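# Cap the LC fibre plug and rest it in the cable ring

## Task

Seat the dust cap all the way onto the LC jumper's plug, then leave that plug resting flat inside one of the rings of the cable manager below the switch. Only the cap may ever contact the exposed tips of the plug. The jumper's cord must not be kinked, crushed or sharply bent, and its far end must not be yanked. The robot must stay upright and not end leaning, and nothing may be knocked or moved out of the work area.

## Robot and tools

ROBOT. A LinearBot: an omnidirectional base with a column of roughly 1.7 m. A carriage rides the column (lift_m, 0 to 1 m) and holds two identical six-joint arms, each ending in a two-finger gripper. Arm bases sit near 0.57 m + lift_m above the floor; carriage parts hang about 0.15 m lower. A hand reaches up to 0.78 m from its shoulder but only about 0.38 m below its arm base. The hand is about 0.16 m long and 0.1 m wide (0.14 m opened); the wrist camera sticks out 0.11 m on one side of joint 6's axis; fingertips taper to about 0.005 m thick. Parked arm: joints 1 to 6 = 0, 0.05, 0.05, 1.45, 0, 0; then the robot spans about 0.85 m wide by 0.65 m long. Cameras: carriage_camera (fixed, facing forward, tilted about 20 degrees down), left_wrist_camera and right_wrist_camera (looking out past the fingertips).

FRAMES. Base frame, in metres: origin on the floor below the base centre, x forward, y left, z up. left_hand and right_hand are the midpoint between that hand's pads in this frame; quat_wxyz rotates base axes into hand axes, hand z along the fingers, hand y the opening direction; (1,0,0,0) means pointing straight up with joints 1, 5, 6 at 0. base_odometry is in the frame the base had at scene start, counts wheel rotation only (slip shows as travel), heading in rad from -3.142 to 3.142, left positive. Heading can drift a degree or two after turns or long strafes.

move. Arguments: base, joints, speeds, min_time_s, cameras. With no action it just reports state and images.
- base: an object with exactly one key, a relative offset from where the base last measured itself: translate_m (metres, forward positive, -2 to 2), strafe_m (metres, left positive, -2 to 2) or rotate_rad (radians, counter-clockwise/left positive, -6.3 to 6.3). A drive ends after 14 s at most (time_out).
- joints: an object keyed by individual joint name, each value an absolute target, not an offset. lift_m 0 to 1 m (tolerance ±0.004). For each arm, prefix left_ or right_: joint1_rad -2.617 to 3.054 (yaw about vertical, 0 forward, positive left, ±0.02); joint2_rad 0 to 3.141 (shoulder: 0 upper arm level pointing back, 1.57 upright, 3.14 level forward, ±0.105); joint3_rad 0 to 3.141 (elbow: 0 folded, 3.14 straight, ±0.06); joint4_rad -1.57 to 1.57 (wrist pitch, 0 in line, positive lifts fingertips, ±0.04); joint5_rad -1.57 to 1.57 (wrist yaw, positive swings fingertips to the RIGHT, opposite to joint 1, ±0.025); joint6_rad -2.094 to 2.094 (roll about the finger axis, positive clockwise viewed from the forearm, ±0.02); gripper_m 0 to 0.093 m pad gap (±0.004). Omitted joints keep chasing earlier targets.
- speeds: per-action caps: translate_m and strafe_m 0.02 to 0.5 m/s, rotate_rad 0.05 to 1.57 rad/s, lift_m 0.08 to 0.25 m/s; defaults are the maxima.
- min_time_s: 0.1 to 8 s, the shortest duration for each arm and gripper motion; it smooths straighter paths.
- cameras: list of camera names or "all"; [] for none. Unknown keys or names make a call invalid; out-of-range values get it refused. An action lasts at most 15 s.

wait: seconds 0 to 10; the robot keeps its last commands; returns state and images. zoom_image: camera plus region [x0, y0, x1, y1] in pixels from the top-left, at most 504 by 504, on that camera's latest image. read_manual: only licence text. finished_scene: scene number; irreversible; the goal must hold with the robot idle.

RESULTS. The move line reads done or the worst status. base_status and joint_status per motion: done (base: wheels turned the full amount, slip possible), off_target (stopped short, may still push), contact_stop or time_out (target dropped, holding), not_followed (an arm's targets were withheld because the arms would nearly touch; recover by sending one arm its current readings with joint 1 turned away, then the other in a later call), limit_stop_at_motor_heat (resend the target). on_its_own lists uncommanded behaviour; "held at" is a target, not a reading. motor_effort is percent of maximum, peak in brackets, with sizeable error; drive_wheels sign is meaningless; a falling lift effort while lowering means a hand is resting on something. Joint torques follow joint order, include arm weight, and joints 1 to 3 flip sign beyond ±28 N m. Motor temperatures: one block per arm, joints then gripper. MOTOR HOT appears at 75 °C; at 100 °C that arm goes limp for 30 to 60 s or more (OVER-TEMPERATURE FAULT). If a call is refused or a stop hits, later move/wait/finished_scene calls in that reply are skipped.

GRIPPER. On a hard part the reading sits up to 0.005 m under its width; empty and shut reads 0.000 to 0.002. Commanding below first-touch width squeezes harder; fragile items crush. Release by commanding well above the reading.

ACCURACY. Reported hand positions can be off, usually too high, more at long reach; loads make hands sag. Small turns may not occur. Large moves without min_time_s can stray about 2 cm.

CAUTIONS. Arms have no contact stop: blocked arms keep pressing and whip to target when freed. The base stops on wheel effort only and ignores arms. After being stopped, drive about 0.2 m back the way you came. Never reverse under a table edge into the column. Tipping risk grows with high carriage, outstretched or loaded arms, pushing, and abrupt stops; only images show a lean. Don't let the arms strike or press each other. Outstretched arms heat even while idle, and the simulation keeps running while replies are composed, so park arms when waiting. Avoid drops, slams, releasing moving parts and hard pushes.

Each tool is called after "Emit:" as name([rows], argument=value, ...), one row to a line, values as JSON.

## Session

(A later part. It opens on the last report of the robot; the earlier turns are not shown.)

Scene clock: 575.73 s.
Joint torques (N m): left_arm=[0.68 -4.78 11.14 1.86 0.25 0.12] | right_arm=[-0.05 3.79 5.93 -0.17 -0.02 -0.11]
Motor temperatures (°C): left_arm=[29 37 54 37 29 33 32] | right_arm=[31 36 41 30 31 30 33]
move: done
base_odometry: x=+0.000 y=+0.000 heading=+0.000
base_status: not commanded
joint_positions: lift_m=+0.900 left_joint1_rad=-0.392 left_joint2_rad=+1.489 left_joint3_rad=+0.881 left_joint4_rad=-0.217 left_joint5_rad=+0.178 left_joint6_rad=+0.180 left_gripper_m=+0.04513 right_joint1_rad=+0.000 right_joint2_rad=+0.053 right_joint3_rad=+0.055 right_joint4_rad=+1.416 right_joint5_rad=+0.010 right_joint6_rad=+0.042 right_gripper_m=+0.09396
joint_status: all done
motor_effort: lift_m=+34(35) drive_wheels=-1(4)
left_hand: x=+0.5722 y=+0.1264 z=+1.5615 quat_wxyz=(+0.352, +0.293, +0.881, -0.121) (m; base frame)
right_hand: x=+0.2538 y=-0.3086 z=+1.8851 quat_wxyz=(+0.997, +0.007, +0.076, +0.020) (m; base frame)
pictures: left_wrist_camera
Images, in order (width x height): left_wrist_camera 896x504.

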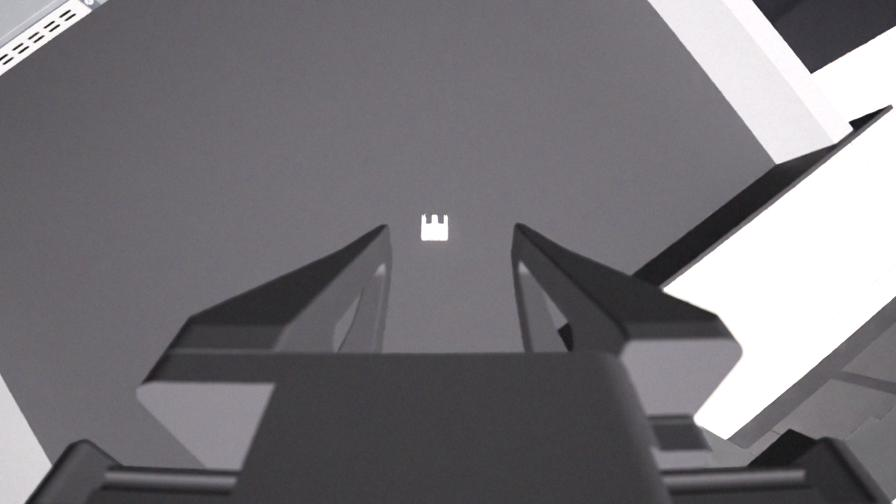

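Emit:
move(joints={"lift_m": 0.887, "left_joint1_rad": -0.361, "left_joint2_rad": 1.538, "left_joint3_rad": 0.954, "left_joint4_rad": -0.199, "left_joint5_rad": 0.208, "left_joint6_rad": 0.208}, min_time_s=1, cameras=["left_wrist_camera"])

Emit:
zoom_image(camera="left_wrist_camera", region=[380, 190, 520, 270])

Scene clock: 604.80 s.
Joint torques (N m): left_arm=[0.7 -5.04 11.17 1.82 0.26 0.12] | right_arm=[-0.06 3.79 5.94 -0.17 -0.02 -0.12]
Motor temperatures (°C): left_arm=[29 37 56 38 29 33 32] | right_arm=[31 36 41 30 31 30 33]
move: done
base_odometry: x=+0.000 y=+0.000 heading=+0.000
base_status: not commanded
joint_positions: lift_m=+0.887 left_joint1_rad=-0.369 left_joint2_rad=+1.525 left_joint3_rad=+0.915 left_joint4_rad=-0.210 left_joint5_rad=+0.194 left_joint6_rad=+0.197 left_gripper_m=+0.04513 right_joint1_rad=+0.000 right_joint2_rad=+0.053 right_joint3_rad=+0.055 right_joint4_rad=+1.416 right_joint5_rad=+0.010 right_joint6_rad=+0.042 right_gripper_m=+0.09396
joint_status: all done
motor_effort: lift_m=+35(36) drive_wheels=-1(5)
left_hand: x=+0.5845 y=+0.1287 z=+1.5498 quat_wxyz=(+0.356, +0.292, +0.879, -0.121) (m; base frame)
right_hand: x=+0.2538 y=-0.3086 z=+1.8721 quat_wxyz=(+0.997, +0.007, +0.076, +0.020) (m; base frame)
pictures: left_wrist_camera
Images, in order (width x height): left_wrist_camera 896x504.

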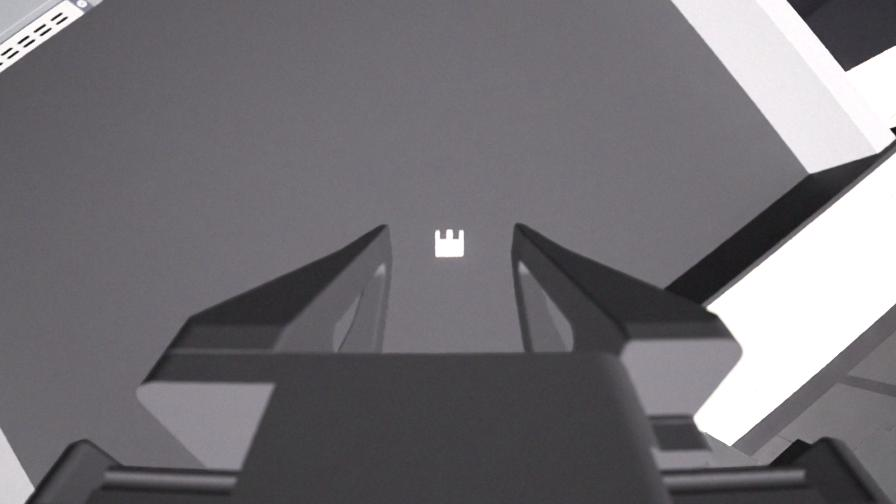

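Scaled by 3.600 from the camera's 896x504 image, which has a finer 1280x720 frame.

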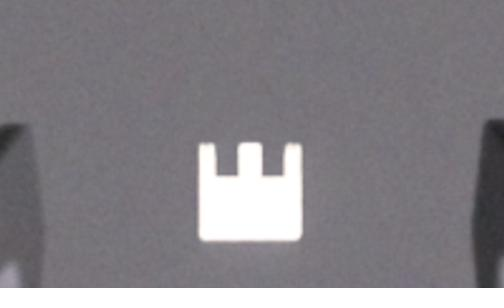

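Emit:
move(joints={"lift_m": 0.878}, speeds={"lift_m": 0.08}, cameras=["left_wrist_camera"])

Emit:
zoom_image(camera="left_wrist_camera", region=[380, 190, 520, 270])

Scene clock: 645.67 s.
Joint torques (N m): left_arm=[0.7 -5.42 10.63 1.79 0.24 0.11] | right_arm=[-0.05 3.77 6 -0.15 -0.02 -0.11]
Motor temperatures (°C): left_arm=[29 38 62 41 29 33 32] | right_arm=[31 36 41 30 31 30 33]
move: done
base_odometry: x=+0.000 y=+0.000 heading=+0.000
base_status: not commanded
joint_positions: lift_m=+0.878 left_joint1_rad=-0.369 left_joint2_rad=+1.529 left_joint3_rad=+0.922 left_joint4_rad=-0.208 left_joint5_rad=+0.196 left_joint6_rad=+0.197 left_gripper_m=+0.04513 right_joint1_rad=+0.000 right_joint2_rad=+0.053 right_joint3_rad=+0.055 right_joint4_rad=+1.416 right_joint5_rad=+0.010 right_joint6_rad=+0.042 right_gripper_m=+0.09396
joint_status: all done
motor_effort: lift_m=+35(36) drive_wheels=+3(4)
left_hand: x=+0.5864 y=+0.1276 z=+1.5421 quat_wxyz=(+0.358, +0.293, +0.878, -0.122) (m; base frame)
right_hand: x=+0.2538 y=-0.3086 z=+1.8631 quat_wxyz=(+0.997, +0.007, +0.076, +0.020) (m; base frame)
pictures: left_wrist_camera
Images, in order (width x height): left_wrist_camera 896x504.

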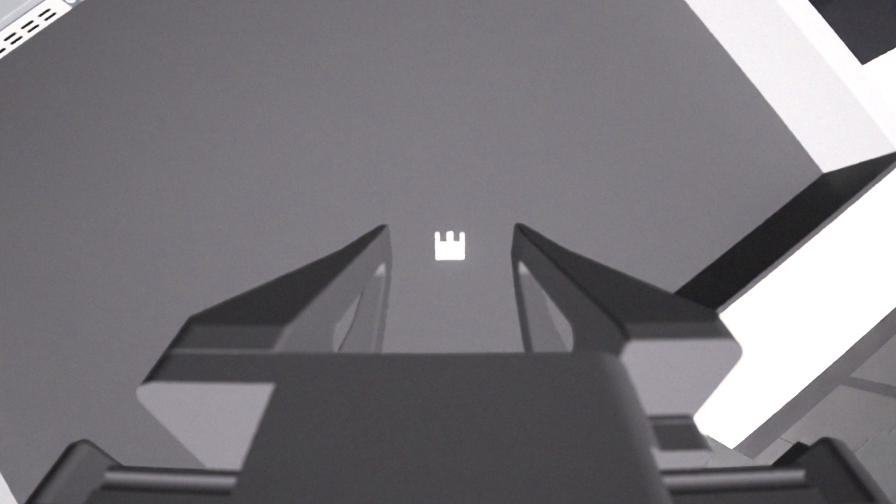

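Scaled by 3.600 from the camera's 896x504 image, which has a finer 1280x720 frame.

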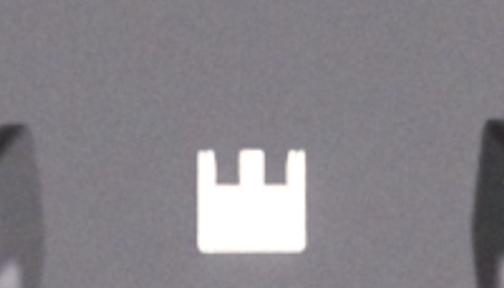

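Emit:
move(joints={"lift_m": 0.873}, speeds={"lift_m": 0.08}, cameras=["left_wrist_camera"])

Emit:
zoom_image(camera="left_wrist_camera", region=[380, 190, 520, 270])

Scene clock: 650.87 s.
Joint torques (N m): left_arm=[0.69 -5.52 10.45 1.8 0.24 0.11] | right_arm=[-0.06 3.82 5.91 -0.16 -0.02 -0.11]
Motor temperatures (°C): left_arm=[29 38 62 41 29 33 32] | right_arm=[31 36 42 30 31 30 33]
move: done
base_odometry: x=+0.000 y=+0.000 heading=+0.000
base_status: not commanded
joint_positions: lift_m=+0.873 left_joint1_rad=-0.369 left_joint2_rad=+1.531 left_joint3_rad=+0.924 left_joint4_rad=-0.208 left_joint5_rad=+0.197 left_joint6_rad=+0.197 left_gripper_m=+0.04513 right_joint1_rad=+0.000 right_joint2_rad=+0.053 right_joint3_rad=+0.055 right_joint4_rad=+1.416 right_joint5_rad=+0.010 right_joint6_rad=+0.042 right_gripper_m=+0.09396
joint_status: all done
motor_effort: lift_m=+34(37) drive_wheels=-1(4)
left_hand: x=+0.5868 y=+0.1273 z=+1.5374 quat_wxyz=(+0.358, +0.293, +0.878, -0.122) (m; base frame)
right_hand: x=+0.2539 y=-0.3086 z=+1.8581 quat_wxyz=(+0.997, +0.007, +0.076, +0.020) (m; base frame)
pictures: left_wrist_camera
Images, in order (width x height): left_wrist_camera 896x504.

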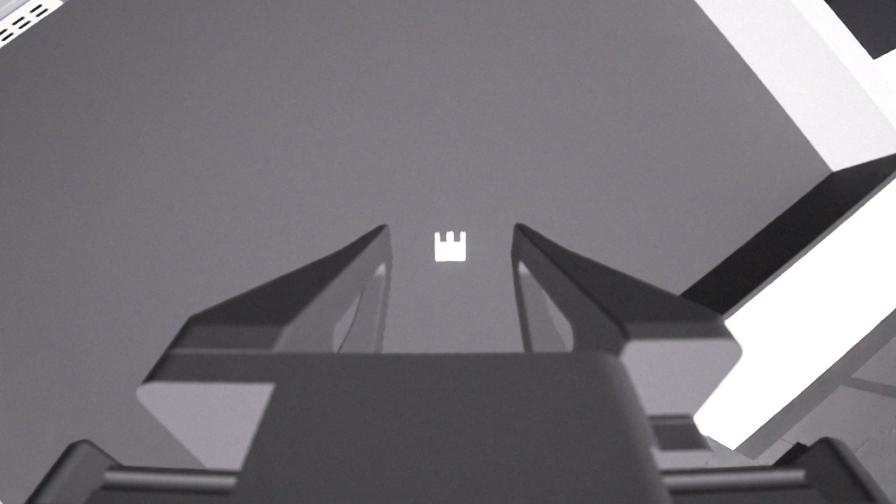

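Scaled by 3.600 from the camera's 896x504 image, which has a finer 1280x720 frame.

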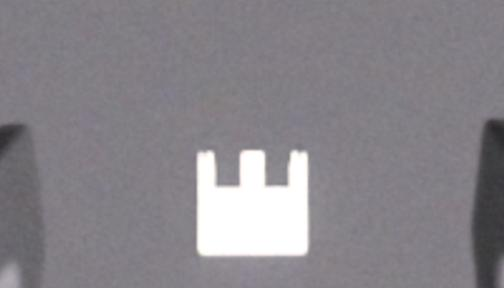

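Emit:
move(joints={"lift_m": 0.866}, speeds={"lift_m": 0.08}, cameras=[])

Emit:
move(joints={"lift_m": 0.860}, speeds={"lift_m": 0.08}, cameras=["left_wrist_camera", "carriage_camera"])

Emit:
zoom_image(camera="left_wrist_camera", region=[380, 190, 520, 270])

Emit:
zoom_image(camera="carriage_camera", region=[300, 250, 440, 350])

Scene clock: 668.80 s.
Joint torques (N m): left_arm=[0.7 -5.74 10.28 1.79 0.24 0.11] | right_arm=[-0.03 3.75 5.93 -0.15 -0.02 -0.11]
Motor temperatures (°C): left_arm=[29 38 59 42 29 33 32] | right_arm=[31 36 42 30 31 30 33]
move: done
base_odometry: x=+0.000 y=+0.000 heading=+0.000
base_status: not commanded
joint_positions: lift_m=+0.866 left_joint1_rad=-0.369 left_joint2_rad=+1.533 left_joint3_rad=+0.925 left_joint4_rad=-0.207 left_joint5_rad=+0.197 left_joint6_rad=+0.197 left_gripper_m=+0.04513 right_joint1_rad=+0.000 right_joint2_rad=+0.053 right_joint3_rad=+0.055 right_joint4_rad=+1.416 right_joint5_rad=+0.010 right_joint6_rad=+0.042 right_gripper_m=+0.09396
joint_status: all done
motor_effort: lift_m=+34(35) drive_wheels=+2(3)
left_hand: x=+0.5874 y=+0.1270 z=+1.5306 quat_wxyz=(+0.359, +0.293, +0.878, -0.123) (m; base frame)
right_hand: x=+0.2539 y=-0.3086 z=+1.8511 quat_wxyz=(+0.997, +0.007, +0.076, +0.020) (m; base frame)
pictures: none
No camera images: "cameras" was empty.

Scene clock: 669.30 s.
Joint torques (N m): left_arm=[0.68 -5.71 10.26 1.78 0.24 0.11] | right_arm=[-0.06 3.78 5.94 -0.16 -0.02 -0.12]
Motor temperatures (°C): left_arm=[29 38 59 42 29 33 32] | right_arm=[31 36 42 30 31 30 33]
move: done
base_odometry: x=+0.000 y=+0.000 heading=+0.000
base_status: not commanded
joint_positions: lift_m=+0.860 left_joint1_rad=-0.369 left_joint2_rad=+1.533 left_joint3_rad=+0.927 left_joint4_rad=-0.206 left_joint5_rad=+0.198 left_joint6_rad=+0.197 left_gripper_m=+0.04513 right_joint1_rad=+0.000 right_joint2_rad=+0.053 right_joint3_rad=+0.055 right_joint4_rad=+1.416 right_joint5_rad=+0.010 right_joint6_rad=+0.042 right_gripper_m=+0.09396
joint_status: all done
motor_effort: lift_m=+35(35) drive_wheels=+1(4)
left_hand: x=+0.5877 y=+0.1269 z=+1.5251 quat_wxyz=(+0.359, +0.293, +0.877, -0.123) (m; base frame)
right_hand: x=+0.2539 y=-0.3086 z=+1.8451 quat_wxyz=(+0.997, +0.007, +0.076, +0.020) (m; base frame)
pictures: carriage_camera, left_wrist_camera
Images, in order (width x height): carriage_camera 896x504, left_wrist_camera 896x504.

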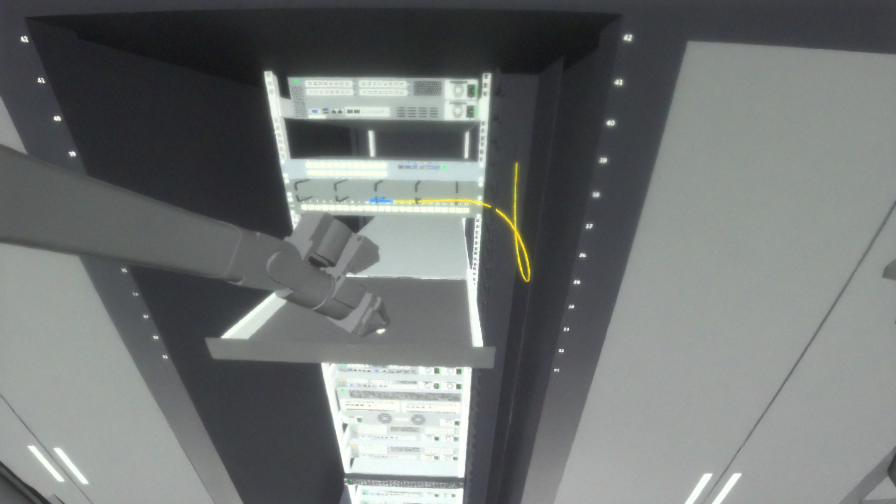

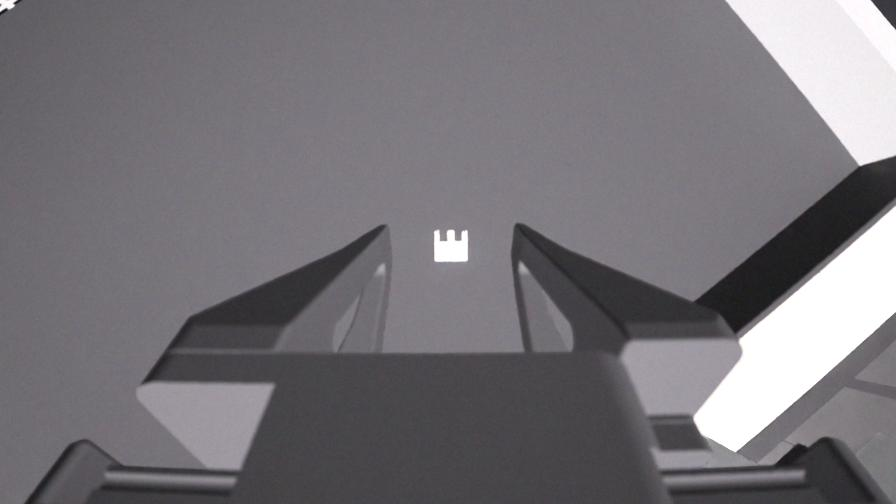

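Scaled by 3.600 from the camera's 896x504 image, which has a finer 1280x720 frame.

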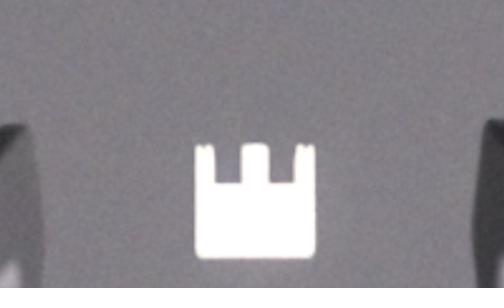

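Scaled by 3.600 from the camera's 896x504 image, which has a finer 1280x720 frame.

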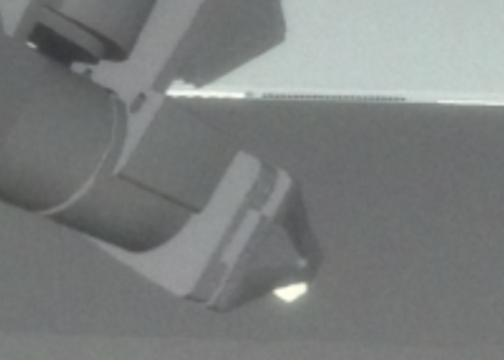

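Emit:
move(joints={"lift_m": 0.852}, speeds={"lift_m": 0.08}, cameras=[])

Emit:
move(joints={"lift_m": 0.846}, speeds={"lift_m": 0.08}, cameras=["left_wrist_camera", "carriage_camera"])

Emit:
zoom_image(camera="left_wrist_camera", region=[380, 190, 520, 270])

Emit:
zoom_image(camera="carriage_camera", region=[330, 280, 430, 350])

Scene clock: 680.47 s.
Joint torques (N m): left_arm=[0.69 -5.87 10.13 1.78 0.24 0.12] | right_arm=[-0.05 3.79 5.9 -0.16 -0.02 -0.11]
Motor temperatures (°C): left_arm=[29 38 60 42 29 33 32] | right_arm=[31 36 42 30 31 30 33]
move: done
base_odometry: x=+0.000 y=+0.000 heading=+0.000
base_status: not commanded
joint_positions: lift_m=+0.852 left_joint1_rad=-0.369 left_joint2_rad=+1.534 left_joint3_rad=+0.928 left_joint4_rad=-0.206 left_joint5_rad=+0.198 left_joint6_rad=+0.197 left_gripper_m=+0.04513 right_joint1_rad=+0.000 right_joint2_rad=+0.053 right_joint3_rad=+0.055 right_joint4_rad=+1.416 right_joint5_rad=+0.010 right_joint6_rad=+0.042 right_gripper_m=+0.09396
joint_status: all done
motor_effort: lift_m=+34(36) drive_wheels=+1(2)
left_hand: x=+0.5879 y=+0.1267 z=+1.5171 quat_wxyz=(+0.359, +0.293, +0.877, -0.123) (m; base frame)
right_hand: x=+0.2539 y=-0.3086 z=+1.8371 quat_wxyz=(+0.997, +0.007, +0.076, +0.020) (m; base frame)
pictures: none
No camera images: "cameras" was empty.

Scene clock: 680.90 s.
Joint torques (N m): left_arm=[0.7 -5.83 10.07 1.75 0.23 0.11] | right_arm=[-0.05 3.79 5.85 -0.14 -0.02 -0.11]
Motor temperatures (°C): left_arm=[29 38 60 42 29 33 32] | right_arm=[31 36 42 30 31 30 33]
move: done
base_odometry: x=+0.000 y=+0.000 heading=+0.000
base_status: not commanded
joint_positions: lift_m=+0.846 left_joint1_rad=-0.369 left_joint2_rad=+1.534 left_joint3_rad=+0.928 left_joint4_rad=-0.200 left_joint5_rad=+0.198 left_joint6_rad=+0.197 left_gripper_m=+0.04512 right_joint1_rad=+0.000 right_joint2_rad=+0.053 right_joint3_rad=+0.055 right_joint4_rad=+1.416 right_joint5_rad=+0.010 right_joint6_rad=+0.042 right_gripper_m=+0.09396
joint_status: all done
motor_effort: lift_m=+34(36) drive_wheels=-1(2)
left_hand: x=+0.5889 y=+0.1262 z=+1.5123 quat_wxyz=(+0.362, +0.293, +0.876, -0.123) (m; base frame)
right_hand: x=+0.2539 y=-0.3086 z=+1.8311 quat_wxyz=(+0.997, +0.007, +0.076, +0.020) (m; base frame)
pictures: carriage_camera, left_wrist_camera
Images, in order (width x height): carriage_camera 896x504, left_wrist_camera 896x504.

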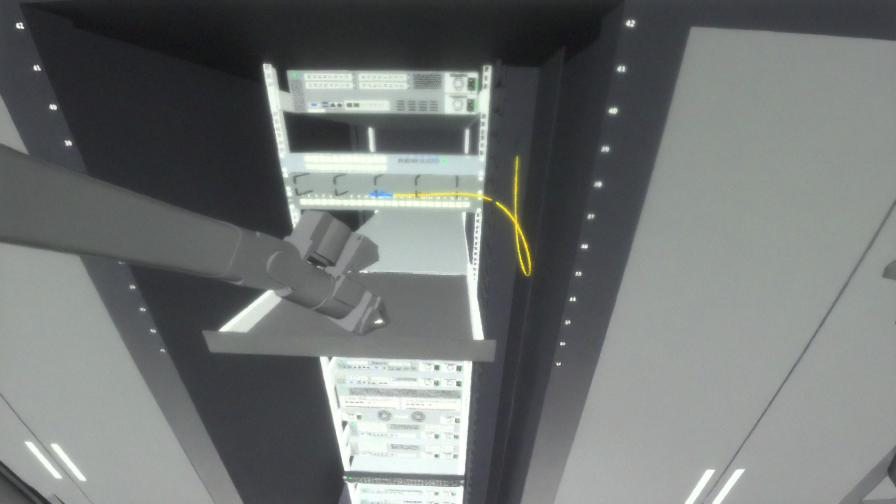

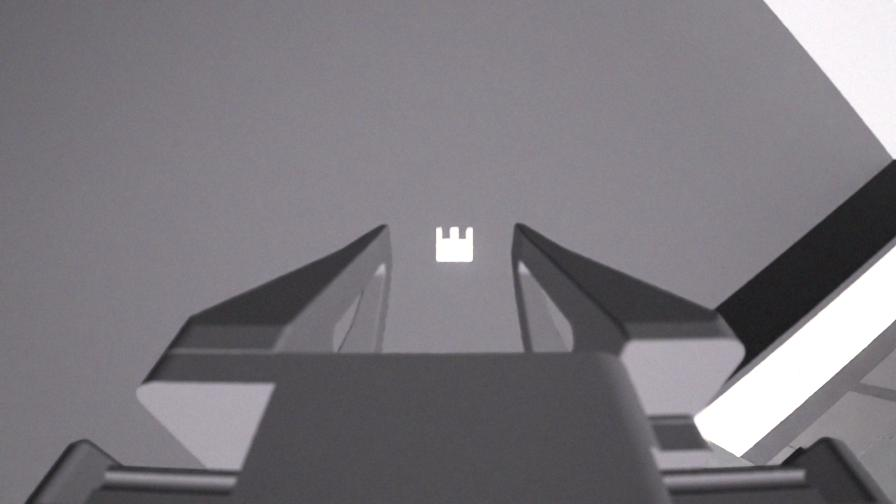

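Scaled by 3.600 from the camera's 896x504 image, which has a finer 1280x720 frame.

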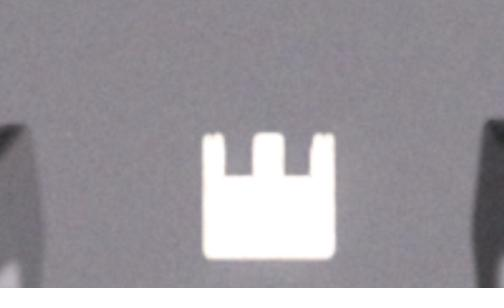

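Scaled by 5.040 from the camera's 896x504 image, which has a finer 1280x720 frame.

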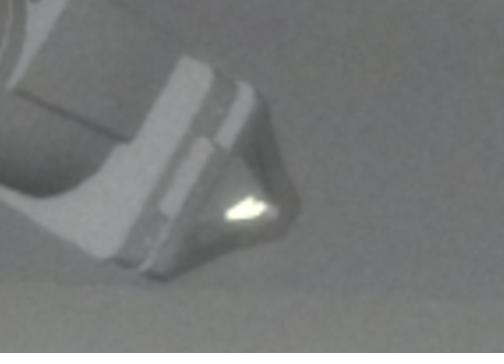

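Emit:
move(joints={"lift_m": 0.848, "left_gripper_m": 0.03}, min_time_s=1.0, cameras=["left_wrist_camera"])

Scene clock: 708.77 s.
Joint torques (N m): left_arm=[0.7 -5.81 10.07 1.74 0.22 0.11] | right_arm=[-0.05 3.75 5.93 -0.16 -0.02 -0.11]
Motor temperatures (°C): left_arm=[29 39 60 41 29 33 32] | right_arm=[31 36 42 30 31 30 33]
move: done
base_odometry: x=+0.000 y=+0.000 heading=+0.000
base_status: not commanded
joint_positions: lift_m=+0.848 left_joint1_rad=-0.369 left_joint2_rad=+1.534 left_joint3_rad=+0.928 left_joint4_rad=-0.201 left_joint5_rad=+0.198 left_joint6_rad=+0.197 left_gripper_m=+0.03013 right_joint1_rad=+0.000 right_joint2_rad=+0.053 right_joint3_rad=+0.055 right_joint4_rad=+1.416 right_joint5_rad=+0.010 right_joint6_rad=+0.042 right_gripper_m=+0.09396
joint_status: all done
motor_effort: lift_m=+37(41) drive_wheels=+0(4)
left_hand: x=+0.5889 y=+0.1263 z=+1.5140 quat_wxyz=(+0.362, +0.293, +0.876, -0.123) (m; base frame)
right_hand: x=+0.2539 y=-0.3086 z=+1.8330 quat_wxyz=(+0.997, +0.007, +0.076, +0.020) (m; base frame)
pictures: left_wrist_camera
Images, in order (width x height): left_wrist_camera 896x504.

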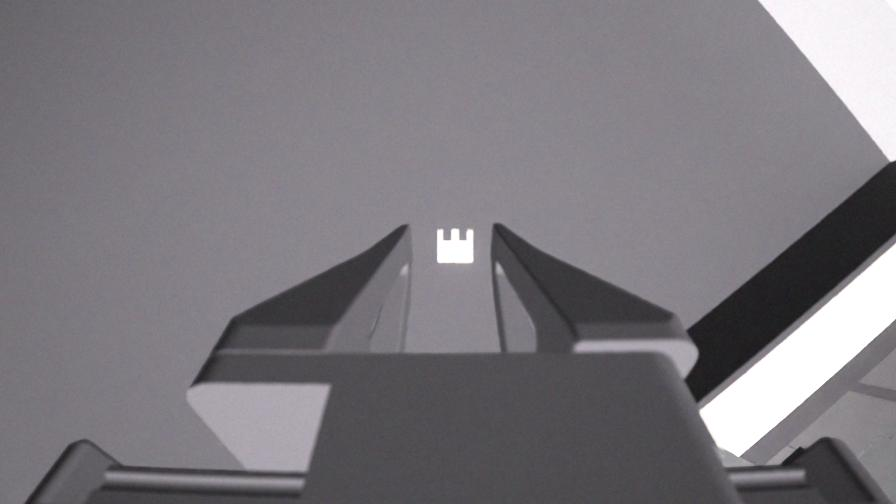

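Emit:
move(joints={"left_gripper_m": 0.018}, min_time_s=1.0, cameras=["left_wrist_camera"])

Emit:
move(joints={"left_gripper_m": 0.012}, min_time_s=1.5, cameras=["left_wrist_camera"])

Scene clock: 724.87 s.
Joint torques (N m): left_arm=[0.7 -5.85 10.06 1.73 0.23 0.11] | right_arm=[-0.05 3.78 5.91 -0.16 -0.02 -0.11]
Motor temperatures (°C): left_arm=[29 40 61 41 29 33 32] | right_arm=[31 36 42 30 31 30 33]
move: done
base_odometry: x=+0.000 y=+0.000 heading=+0.000
base_status: not commanded
joint_positions: lift_m=+0.848 left_joint1_rad=-0.369 left_joint2_rad=+1.534 left_joint3_rad=+0.928 left_joint4_rad=-0.201 left_joint5_rad=+0.198 left_joint6_rad=+0.197 left_gripper_m=+0.01813 right_joint1_rad=+0.000 right_joint2_rad=+0.053 right_joint3_rad=+0.055 right_joint4_rad=+1.416 right_joint5_rad=+0.010 right_joint6_rad=+0.042 right_gripper_m=+0.09396
joint_status: all done
motor_effort: lift_m=+36(37) drive_wheels=+2(5)
left_hand: x=+0.5889 y=+0.1263 z=+1.5140 quat_wxyz=(+0.362, +0.293, +0.876, -0.123) (m; base frame)
right_hand: x=+0.2539 y=-0.3086 z=+1.8330 quat_wxyz=(+0.997, +0.007, +0.076, +0.020) (m; base frame)
pictures: left_wrist_camera
Images, in order (width x height): left_wrist_camera 896x504.

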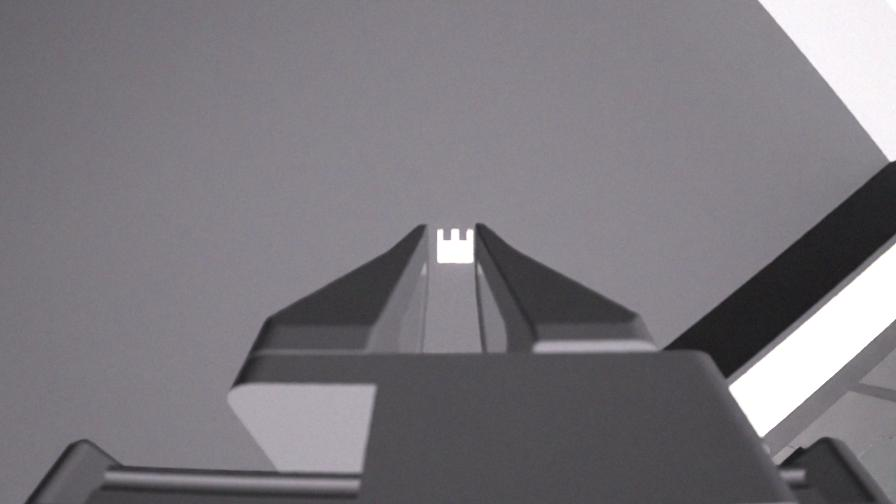

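Scene clock: 726.67 s.
Joint torques (N m): left_arm=[0.69 -5.86 10.06 1.73 0.23 0.11] | right_arm=[-0.03 3.78 5.94 -0.16 -0.02 -0.11]
Motor temperatures (°C): left_arm=[29 40 61 41 29 33 32] | right_arm=[31 36 42 30 31 30 33]
move: done
base_odometry: x=+0.000 y=+0.000 heading=+0.000
base_status: not commanded
joint_positions: lift_m=+0.848 left_joint1_rad=-0.369 left_joint2_rad=+1.534 left_joint3_rad=+0.928 left_joint4_rad=-0.201 left_joint5_rad=+0.198 left_joint6_rad=+0.197 left_gripper_m=+0.01213 right_joint1_rad=+0.000 right_joint2_rad=+0.053 right_joint3_rad=+0.055 right_joint4_rad=+1.416 right_joint5_rad=+0.010 right_joint6_rad=+0.042 right_gripper_m=+0.09396
joint_status: all done
motor_effort: lift_m=+36(37) drive_wheels=+1(4)
left_hand: x=+0.5889 y=+0.1263 z=+1.5140 quat_wxyz=(+0.362, +0.293, +0.876, -0.123) (m; base frame)
right_hand: x=+0.2539 y=-0.3086 z=+1.8330 quat_wxyz=(+0.997, +0.007, +0.076, +0.020) (m; base frame)
pictures: left_wrist_camera
Images, in order (width x height): left_wrist_camera 896x504.

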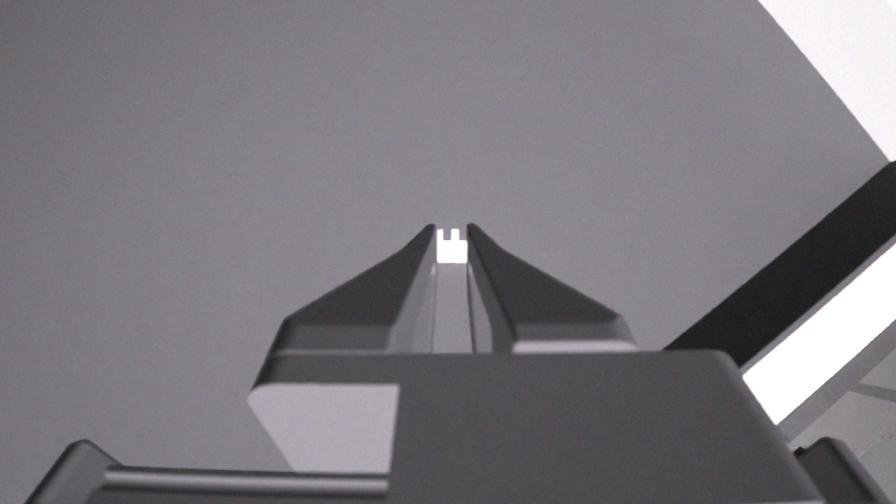

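Emit:
move(joints={"left_gripper_m": 0.03}, min_time_s=1.0, cameras=["carriage_camera", "left_wrist_camera"])

Emit:
zoom_image(camera="carriage_camera", region=[340, 260, 480, 340])

Emit:
zoom_image(camera="left_wrist_camera", region=[380, 200, 530, 285])

Scene clock: 744.33 s.
Joint torques (N m): left_arm=[0.68 -5.85 10.11 1.73 0.23 0.12] | right_arm=[-0.08 3.77 5.94 -0.16 -0.02 -0.12]
Motor temperatures (°C): left_arm=[29 40 61 41 29 33 32] | right_arm=[31 36 42 30 31 30 33]
move: done
base_odometry: x=+0.000 y=+0.000 heading=+0.000
base_status: not commanded
joint_positions: lift_m=+0.848 left_joint1_rad=-0.369 left_joint2_rad=+1.534 left_joint3_rad=+0.928 left_joint4_rad=-0.201 left_joint5_rad=+0.198 left_joint6_rad=+0.197 left_gripper_m=+0.02986 right_joint1_rad=+0.000 right_joint2_rad=+0.053 right_joint3_rad=+0.055 right_joint4_rad=+1.416 right_joint5_rad=+0.010 right_joint6_rad=+0.042 right_gripper_m=+0.09396
joint_status: all done
motor_effort: lift_m=+36(37) drive_wheels=+0(4)
left_hand: x=+0.5889 y=+0.1263 z=+1.5140 quat_wxyz=(+0.362, +0.293, +0.876, -0.123) (m; base frame)
right_hand: x=+0.2539 y=-0.3086 z=+1.8330 quat_wxyz=(+0.997, +0.007, +0.076, +0.020) (m; base frame)
pictures: carriage_camera, left_wrist_camera
Images, in order (width x height): carriage_camera 896x504, left_wrist_camera 896x504.

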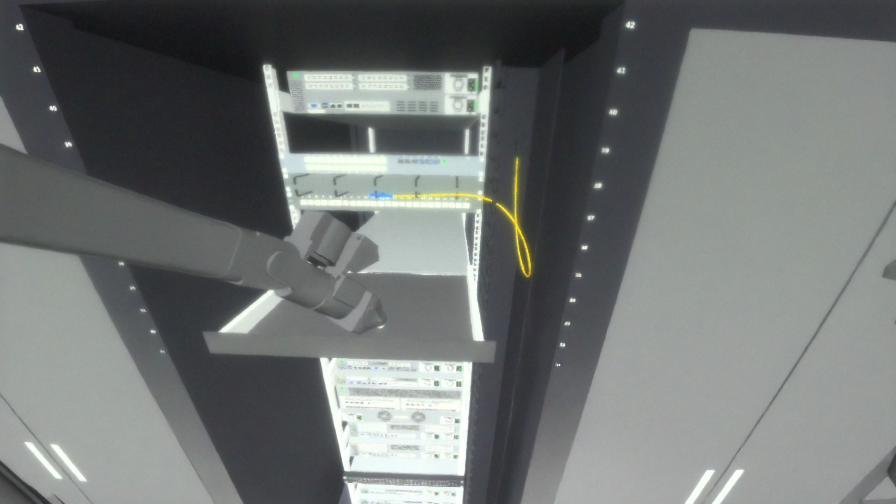

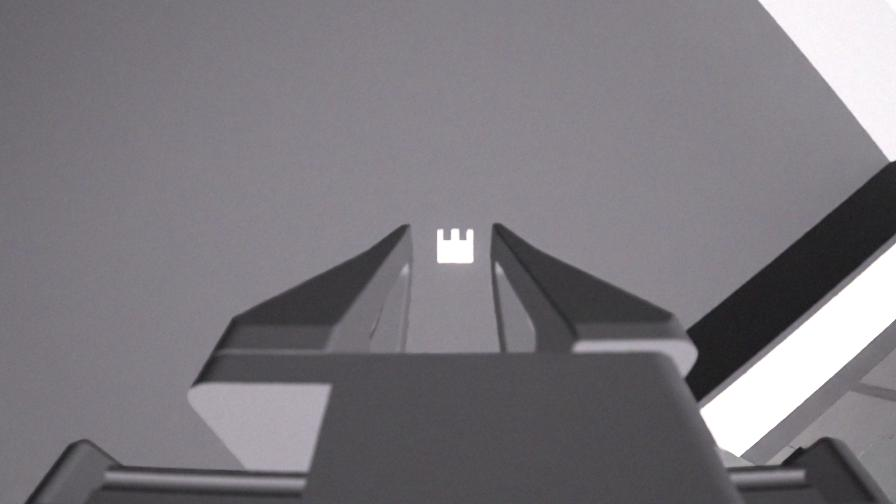

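Scaled by 3.600 from the camera's 896x504 image, which has a finer 1280x720 frame.

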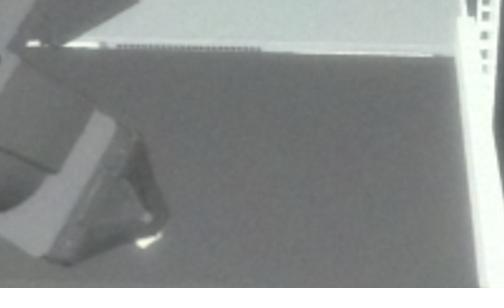

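Scaled by 3.360 from the camera's 896x504 image, which has a finer 1280x720 frame.

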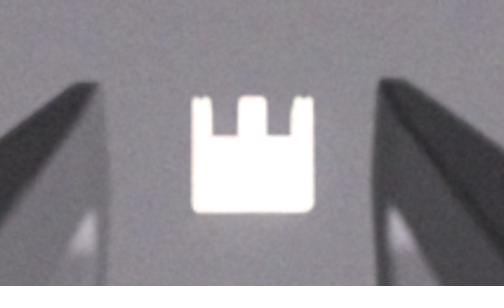

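Emit:
move(joints={"lift_m": 0.844}, cameras=[])

Emit:
move(joints={"lift_m": 0.842}, cameras=["left_wrist_camera"])

Scene clock: 748.87 s.
Joint torques (N m): left_arm=[0.7 -5.93 10.04 1.76 0.23 0.11] | right_arm=[-0.06 3.77 5.91 -0.16 -0.02 -0.12]
Motor temperatures (°C): left_arm=[29 40 61 41 29 33 32] | right_arm=[31 36 42 30 31 30 33]
move: done
base_odometry: x=+0.000 y=+0.000 heading=+0.000
base_status: not commanded
joint_positions: lift_m=+0.844 left_joint1_rad=-0.369 left_joint2_rad=+1.535 left_joint3_rad=+0.928 left_joint4_rad=-0.204 left_joint5_rad=+0.199 left_joint6_rad=+0.197 left_gripper_m=+0.02987 right_joint1_rad=+0.000 right_joint2_rad=+0.053 right_joint3_rad=+0.055 right_joint4_rad=+1.416 right_joint5_rad=+0.010 right_joint6_rad=+0.042 right_gripper_m=+0.09396
joint_status: all done
motor_effort: lift_m=+34(35) drive_wheels=-1(3)
left_hand: x=+0.5883 y=+0.1264 z=+1.5092 quat_wxyz=(+0.360, +0.293, +0.877, -0.123) (m; base frame)
right_hand: x=+0.2539 y=-0.3086 z=+1.8291 quat_wxyz=(+0.997, +0.007, +0.076, +0.020) (m; base frame)
pictures: none
No camera images: "cameras" was empty.

Scene clock: 749.27 s.
Joint torques (N m): left_arm=[0.68 -5.94 10.02 1.77 0.23 0.11] | right_arm=[-0.05 3.77 5.93 -0.16 -0.03 -0.12]
Motor temperatures (°C): left_arm=[29 40 61 41 29 33 32] | right_arm=[31 36 42 30 31 30 33]
move: done
base_odometry: x=+0.000 y=+0.000 heading=+0.000
base_status: not commanded
joint_positions: lift_m=+0.842 left_joint1_rad=-0.369 left_joint2_rad=+1.535 left_joint3_rad=+0.928 left_joint4_rad=-0.204 left_joint5_rad=+0.199 left_joint6_rad=+0.197 left_gripper_m=+0.02987 right_joint1_rad=+0.000 right_joint2_rad=+0.053 right_joint3_rad=+0.055 right_joint4_rad=+1.416 right_joint5_rad=+0.010 right_joint6_rad=+0.042 right_gripper_m=+0.09396
joint_status: all done
motor_effort: lift_m=+33(34) drive_wheels=-2(3)
left_hand: x=+0.5883 y=+0.1264 z=+1.5073 quat_wxyz=(+0.360, +0.293, +0.877, -0.123) (m; base frame)
right_hand: x=+0.2539 y=-0.3086 z=+1.8272 quat_wxyz=(+0.997, +0.007, +0.076, +0.020) (m; base frame)
pictures: left_wrist_camera
Images, in order (width x height): left_wrist_camera 896x504.

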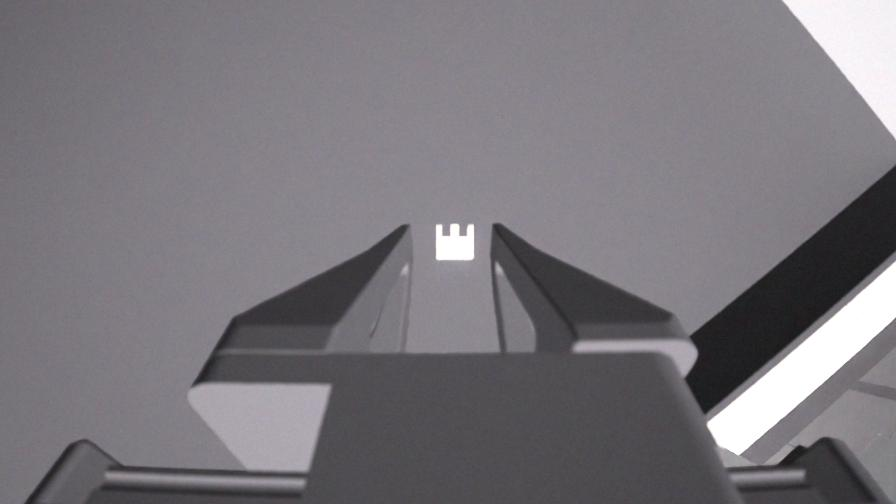

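Emit:
zoom_image(camera="left_wrist_camera", region=[380, 200, 530, 285])

Emit:
move(joints={"lift_m": 0.839}, cameras=["left_wrist_camera"])

Emit:
zoom_image(camera="left_wrist_camera", region=[380, 200, 530, 285])

Scaled by 3.360 from the camera's 896x504 image, which has a finer 1280x720 frame.

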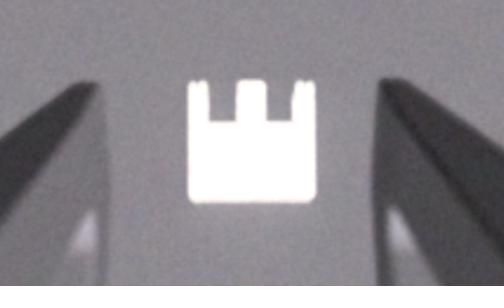

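Scene clock: 756.97 s.
Joint torques (N m): left_arm=[0.58 -5.94 10.11 1.71 0.23 0.11] | right_arm=[-0.06 3.78 5.93 -0.18 -0.02 -0.11]
Motor temperatures (°C): left_arm=[29 40 61 41 29 33 32] | right_arm=[31 36 42 30 31 30 33]
move: done
base_odometry: x=+0.000 y=+0.000 heading=+0.000
base_status: not commanded
joint_positions: lift_m=+0.839 left_joint1_rad=-0.368 left_joint2_rad=+1.535 left_joint3_rad=+0.928 left_joint4_rad=-0.199 left_joint5_rad=+0.199 left_joint6_rad=+0.197 left_gripper_m=+0.02987 right_joint1_rad=+0.000 right_joint2_rad=+0.053 right_joint3_rad=+0.055 right_joint4_rad=+1.416 right_joint5_rad=+0.010 right_joint6_rad=+0.042 right_gripper_m=+0.09396
joint_status: all done
motor_effort: lift_m=+34(34) drive_wheels=+0(4)
left_hand: x=+0.5893 y=+0.1265 z=+1.5051 quat_wxyz=(+0.362, +0.293, +0.876, -0.123) (m; base frame)
right_hand: x=+0.2539 y=-0.3086 z=+1.8242 quat_wxyz=(+0.997, +0.007, +0.076, +0.020) (m; base frame)
pictures: left_wrist_camera
Images, in order (width x height): left_wrist_camera 896x504.

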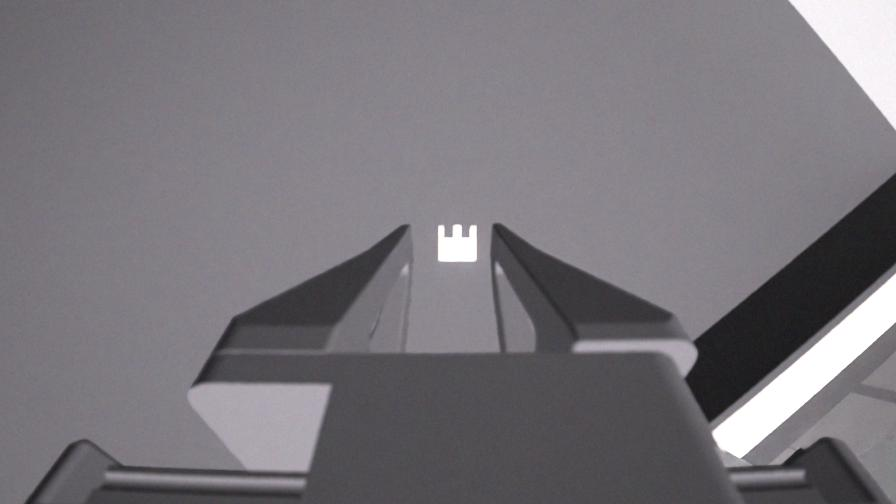

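Scaled by 3.360 from the camera's 896x504 image, which has a finer 1280x720 frame.

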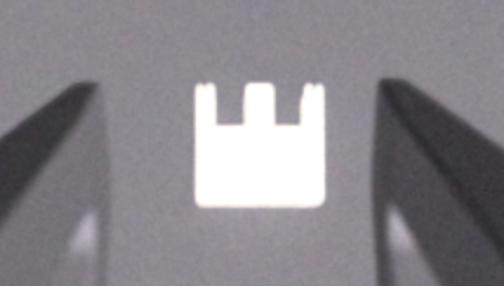

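Emit:
move(joints={"lift_m": 0.835}, cameras=["left_wrist_camera"])

Emit:
zoom_image(camera="left_wrist_camera", region=[380, 200, 530, 285])

Scene clock: 777.03 s.
Joint torques (N m): left_arm=[0.59 -5.98 9.85 1.6 0.21 0.11] | right_arm=[-0.06 3.78 5.96 -0.16 -0.03 -0.11]
Motor temperatures (°C): left_arm=[29 41 61 41 29 33 32] | right_arm=[31 36 42 30 31 30 33]
move: done
base_odometry: x=+0.000 y=+0.000 heading=+0.000
base_status: not commanded
joint_positions: lift_m=+0.835 left_joint1_rad=-0.368 left_joint2_rad=+1.535 left_joint3_rad=+0.931 left_joint4_rad=-0.187 left_joint5_rad=+0.200 left_joint6_rad=+0.199 left_gripper_m=+0.02987 right_joint1_rad=+0.000 right_joint2_rad=+0.053 right_joint3_rad=+0.055 right_joint4_rad=+1.416 right_joint5_rad=+0.010 right_joint6_rad=+0.042 right_gripper_m=+0.09396
joint_status: all done
motor_effort: lift_m=+34(35) drive_wheels=+2(2)
left_hand: x=+0.5919 y=+0.1254 z=+1.5043 quat_wxyz=(+0.369, +0.293, +0.873, -0.124) (m; base frame)
right_hand: x=+0.2539 y=-0.3086 z=+1.8202 quat_wxyz=(+0.997, +0.007, +0.076, +0.020) (m; base frame)
pictures: left_wrist_camera
Images, in order (width x height): left_wrist_camera 896x504.

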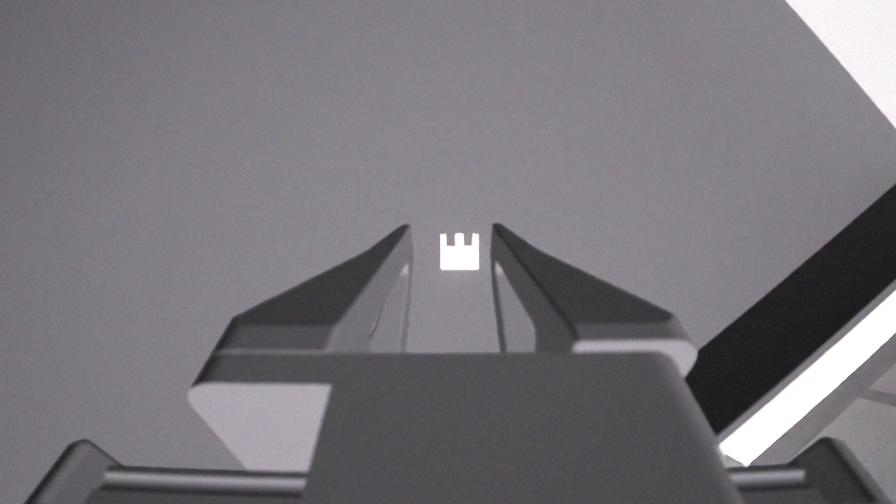

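Scaled by 3.360 from the camera's 896x504 image, which has a finer 1280x720 frame.

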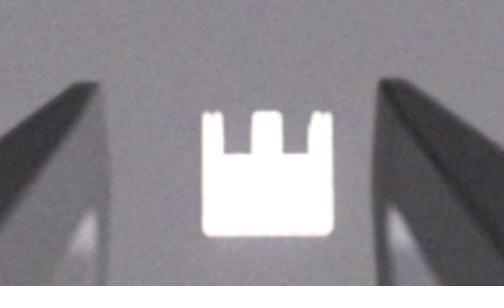

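Emit:
move(joints={"lift_m": 0.84}, cameras=["left_wrist_camera"])

Emit:
zoom_image(camera="left_wrist_camera", region=[380, 200, 530, 285])

Scene clock: 807.10 s.
Joint torques (N m): left_arm=[0.61 -5.97 9.76 1.68 0.22 0.1] | right_arm=[-0.05 3.77 5.93 -0.15 -0.02 -0.11]
Motor temperatures (°C): left_arm=[29 41 58 42 29 33 32] | right_arm=[31 36 42 30 31 30 33]
move: done
base_odometry: x=+0.000 y=+0.000 heading=+0.000
base_status: not commanded
joint_positions: lift_m=+0.840 left_joint1_rad=-0.368 left_joint2_rad=+1.535 left_joint3_rad=+0.932 left_joint4_rad=-0.195 left_joint5_rad=+0.200 left_joint6_rad=+0.199 left_gripper_m=+0.02987 right_joint1_rad=+0.000 right_joint2_rad=+0.053 right_joint3_rad=+0.055 right_joint4_rad=+1.416 right_joint5_rad=+0.010 right_joint6_rad=+0.042 right_gripper_m=+0.09396
joint_status: all done
motor_effort: lift_m=+36(43) drive_wheels=+1(3)
left_hand: x=+0.5908 y=+0.1258 z=+1.5080 quat_wxyz=(+0.365, +0.293, +0.875, -0.124) (m; base frame)
right_hand: x=+0.2539 y=-0.3086 z=+1.8250 quat_wxyz=(+0.997, +0.007, +0.076, +0.020) (m; base frame)
pictures: left_wrist_camera
Images, in order (width x height): left_wrist_camera 896x504.

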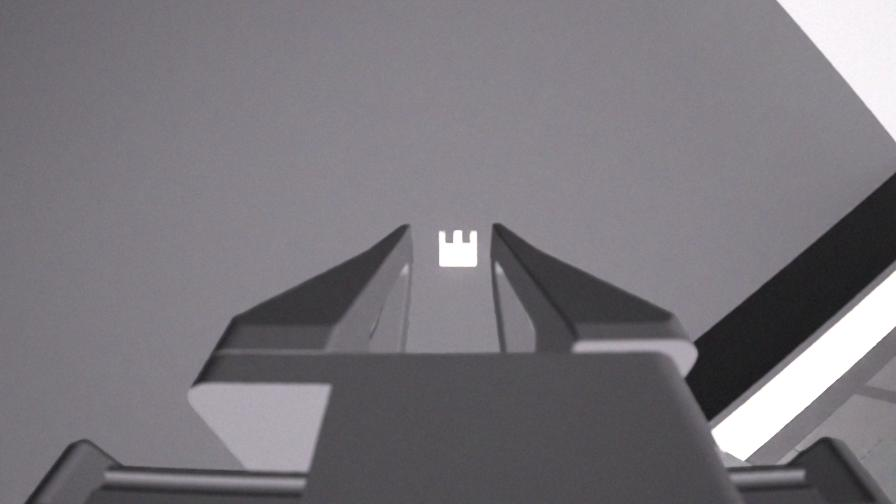

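Scaled by 3.360 from the camera's 896x504 image, which has a finer 1280x720 frame.

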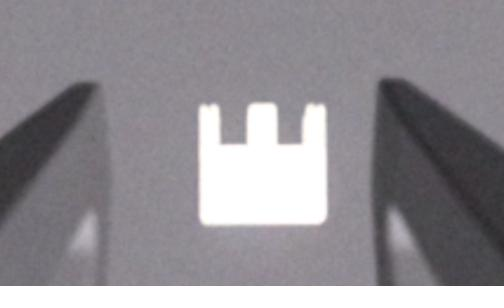

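Emit:
move(joints={"lift_m": 0.838, "left_gripper_m": 0.018}, min_time_s=1.5, cameras=["left_wrist_camera"])

Emit:
zoom_image(camera="left_wrist_camera", region=[380, 200, 530, 285])

Scene clock: 814.73 s.
Joint torques (N m): left_arm=[0.59 -6 9.76 1.73 0.22 0.1] | right_arm=[-0.05 3.78 5.94 -0.16 -0.02 -0.11]
Motor temperatures (°C): left_arm=[29 41 59 42 29 33 32] | right_arm=[31 36 42 30 31 30 33]
move: done
base_odometry: x=+0.000 y=+0.000 heading=+0.000
base_status: not commanded
joint_positions: lift_m=+0.838 left_joint1_rad=-0.368 left_joint2_rad=+1.535 left_joint3_rad=+0.932 left_joint4_rad=-0.200 left_joint5_rad=+0.200 left_joint6_rad=+0.199 left_gripper_m=+0.01813 right_joint1_rad=+0.000 right_joint2_rad=+0.053 right_joint3_rad=+0.055 right_joint4_rad=+1.416 right_joint5_rad=+0.010 right_joint6_rad=+0.042 right_gripper_m=+0.09396
joint_status: all done
motor_effort: lift_m=+33(35) drive_wheels=+1(6)
left_hand: x=+0.5900 y=+0.1261 z=+1.5054 quat_wxyz=(+0.363, +0.294, +0.876, -0.123) (m; base frame)
right_hand: x=+0.2539 y=-0.3086 z=+1.8232 quat_wxyz=(+0.997, +0.007, +0.076, +0.020) (m; base frame)
pictures: left_wrist_camera
Images, in order (width x height): left_wrist_camera 896x504.

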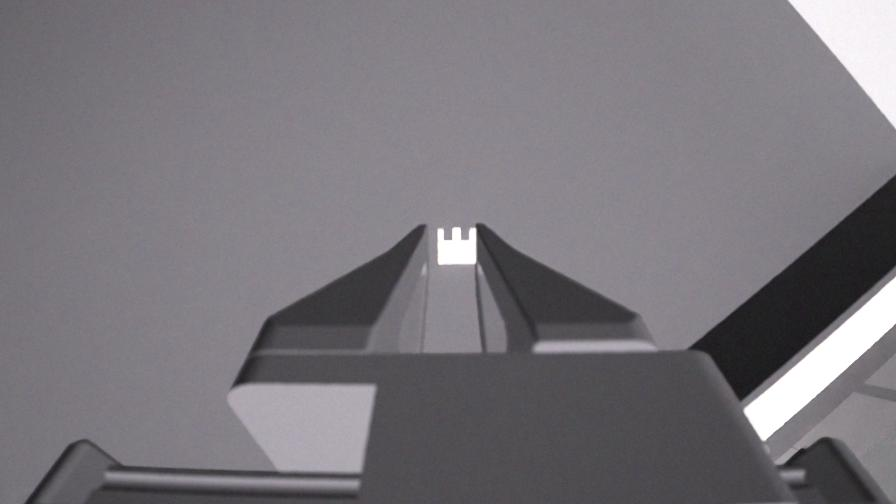

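Scaled by 3.360 from the camera's 896x504 image, which has a finer 1280x720 frame.

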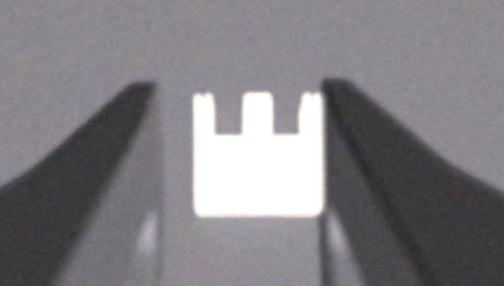

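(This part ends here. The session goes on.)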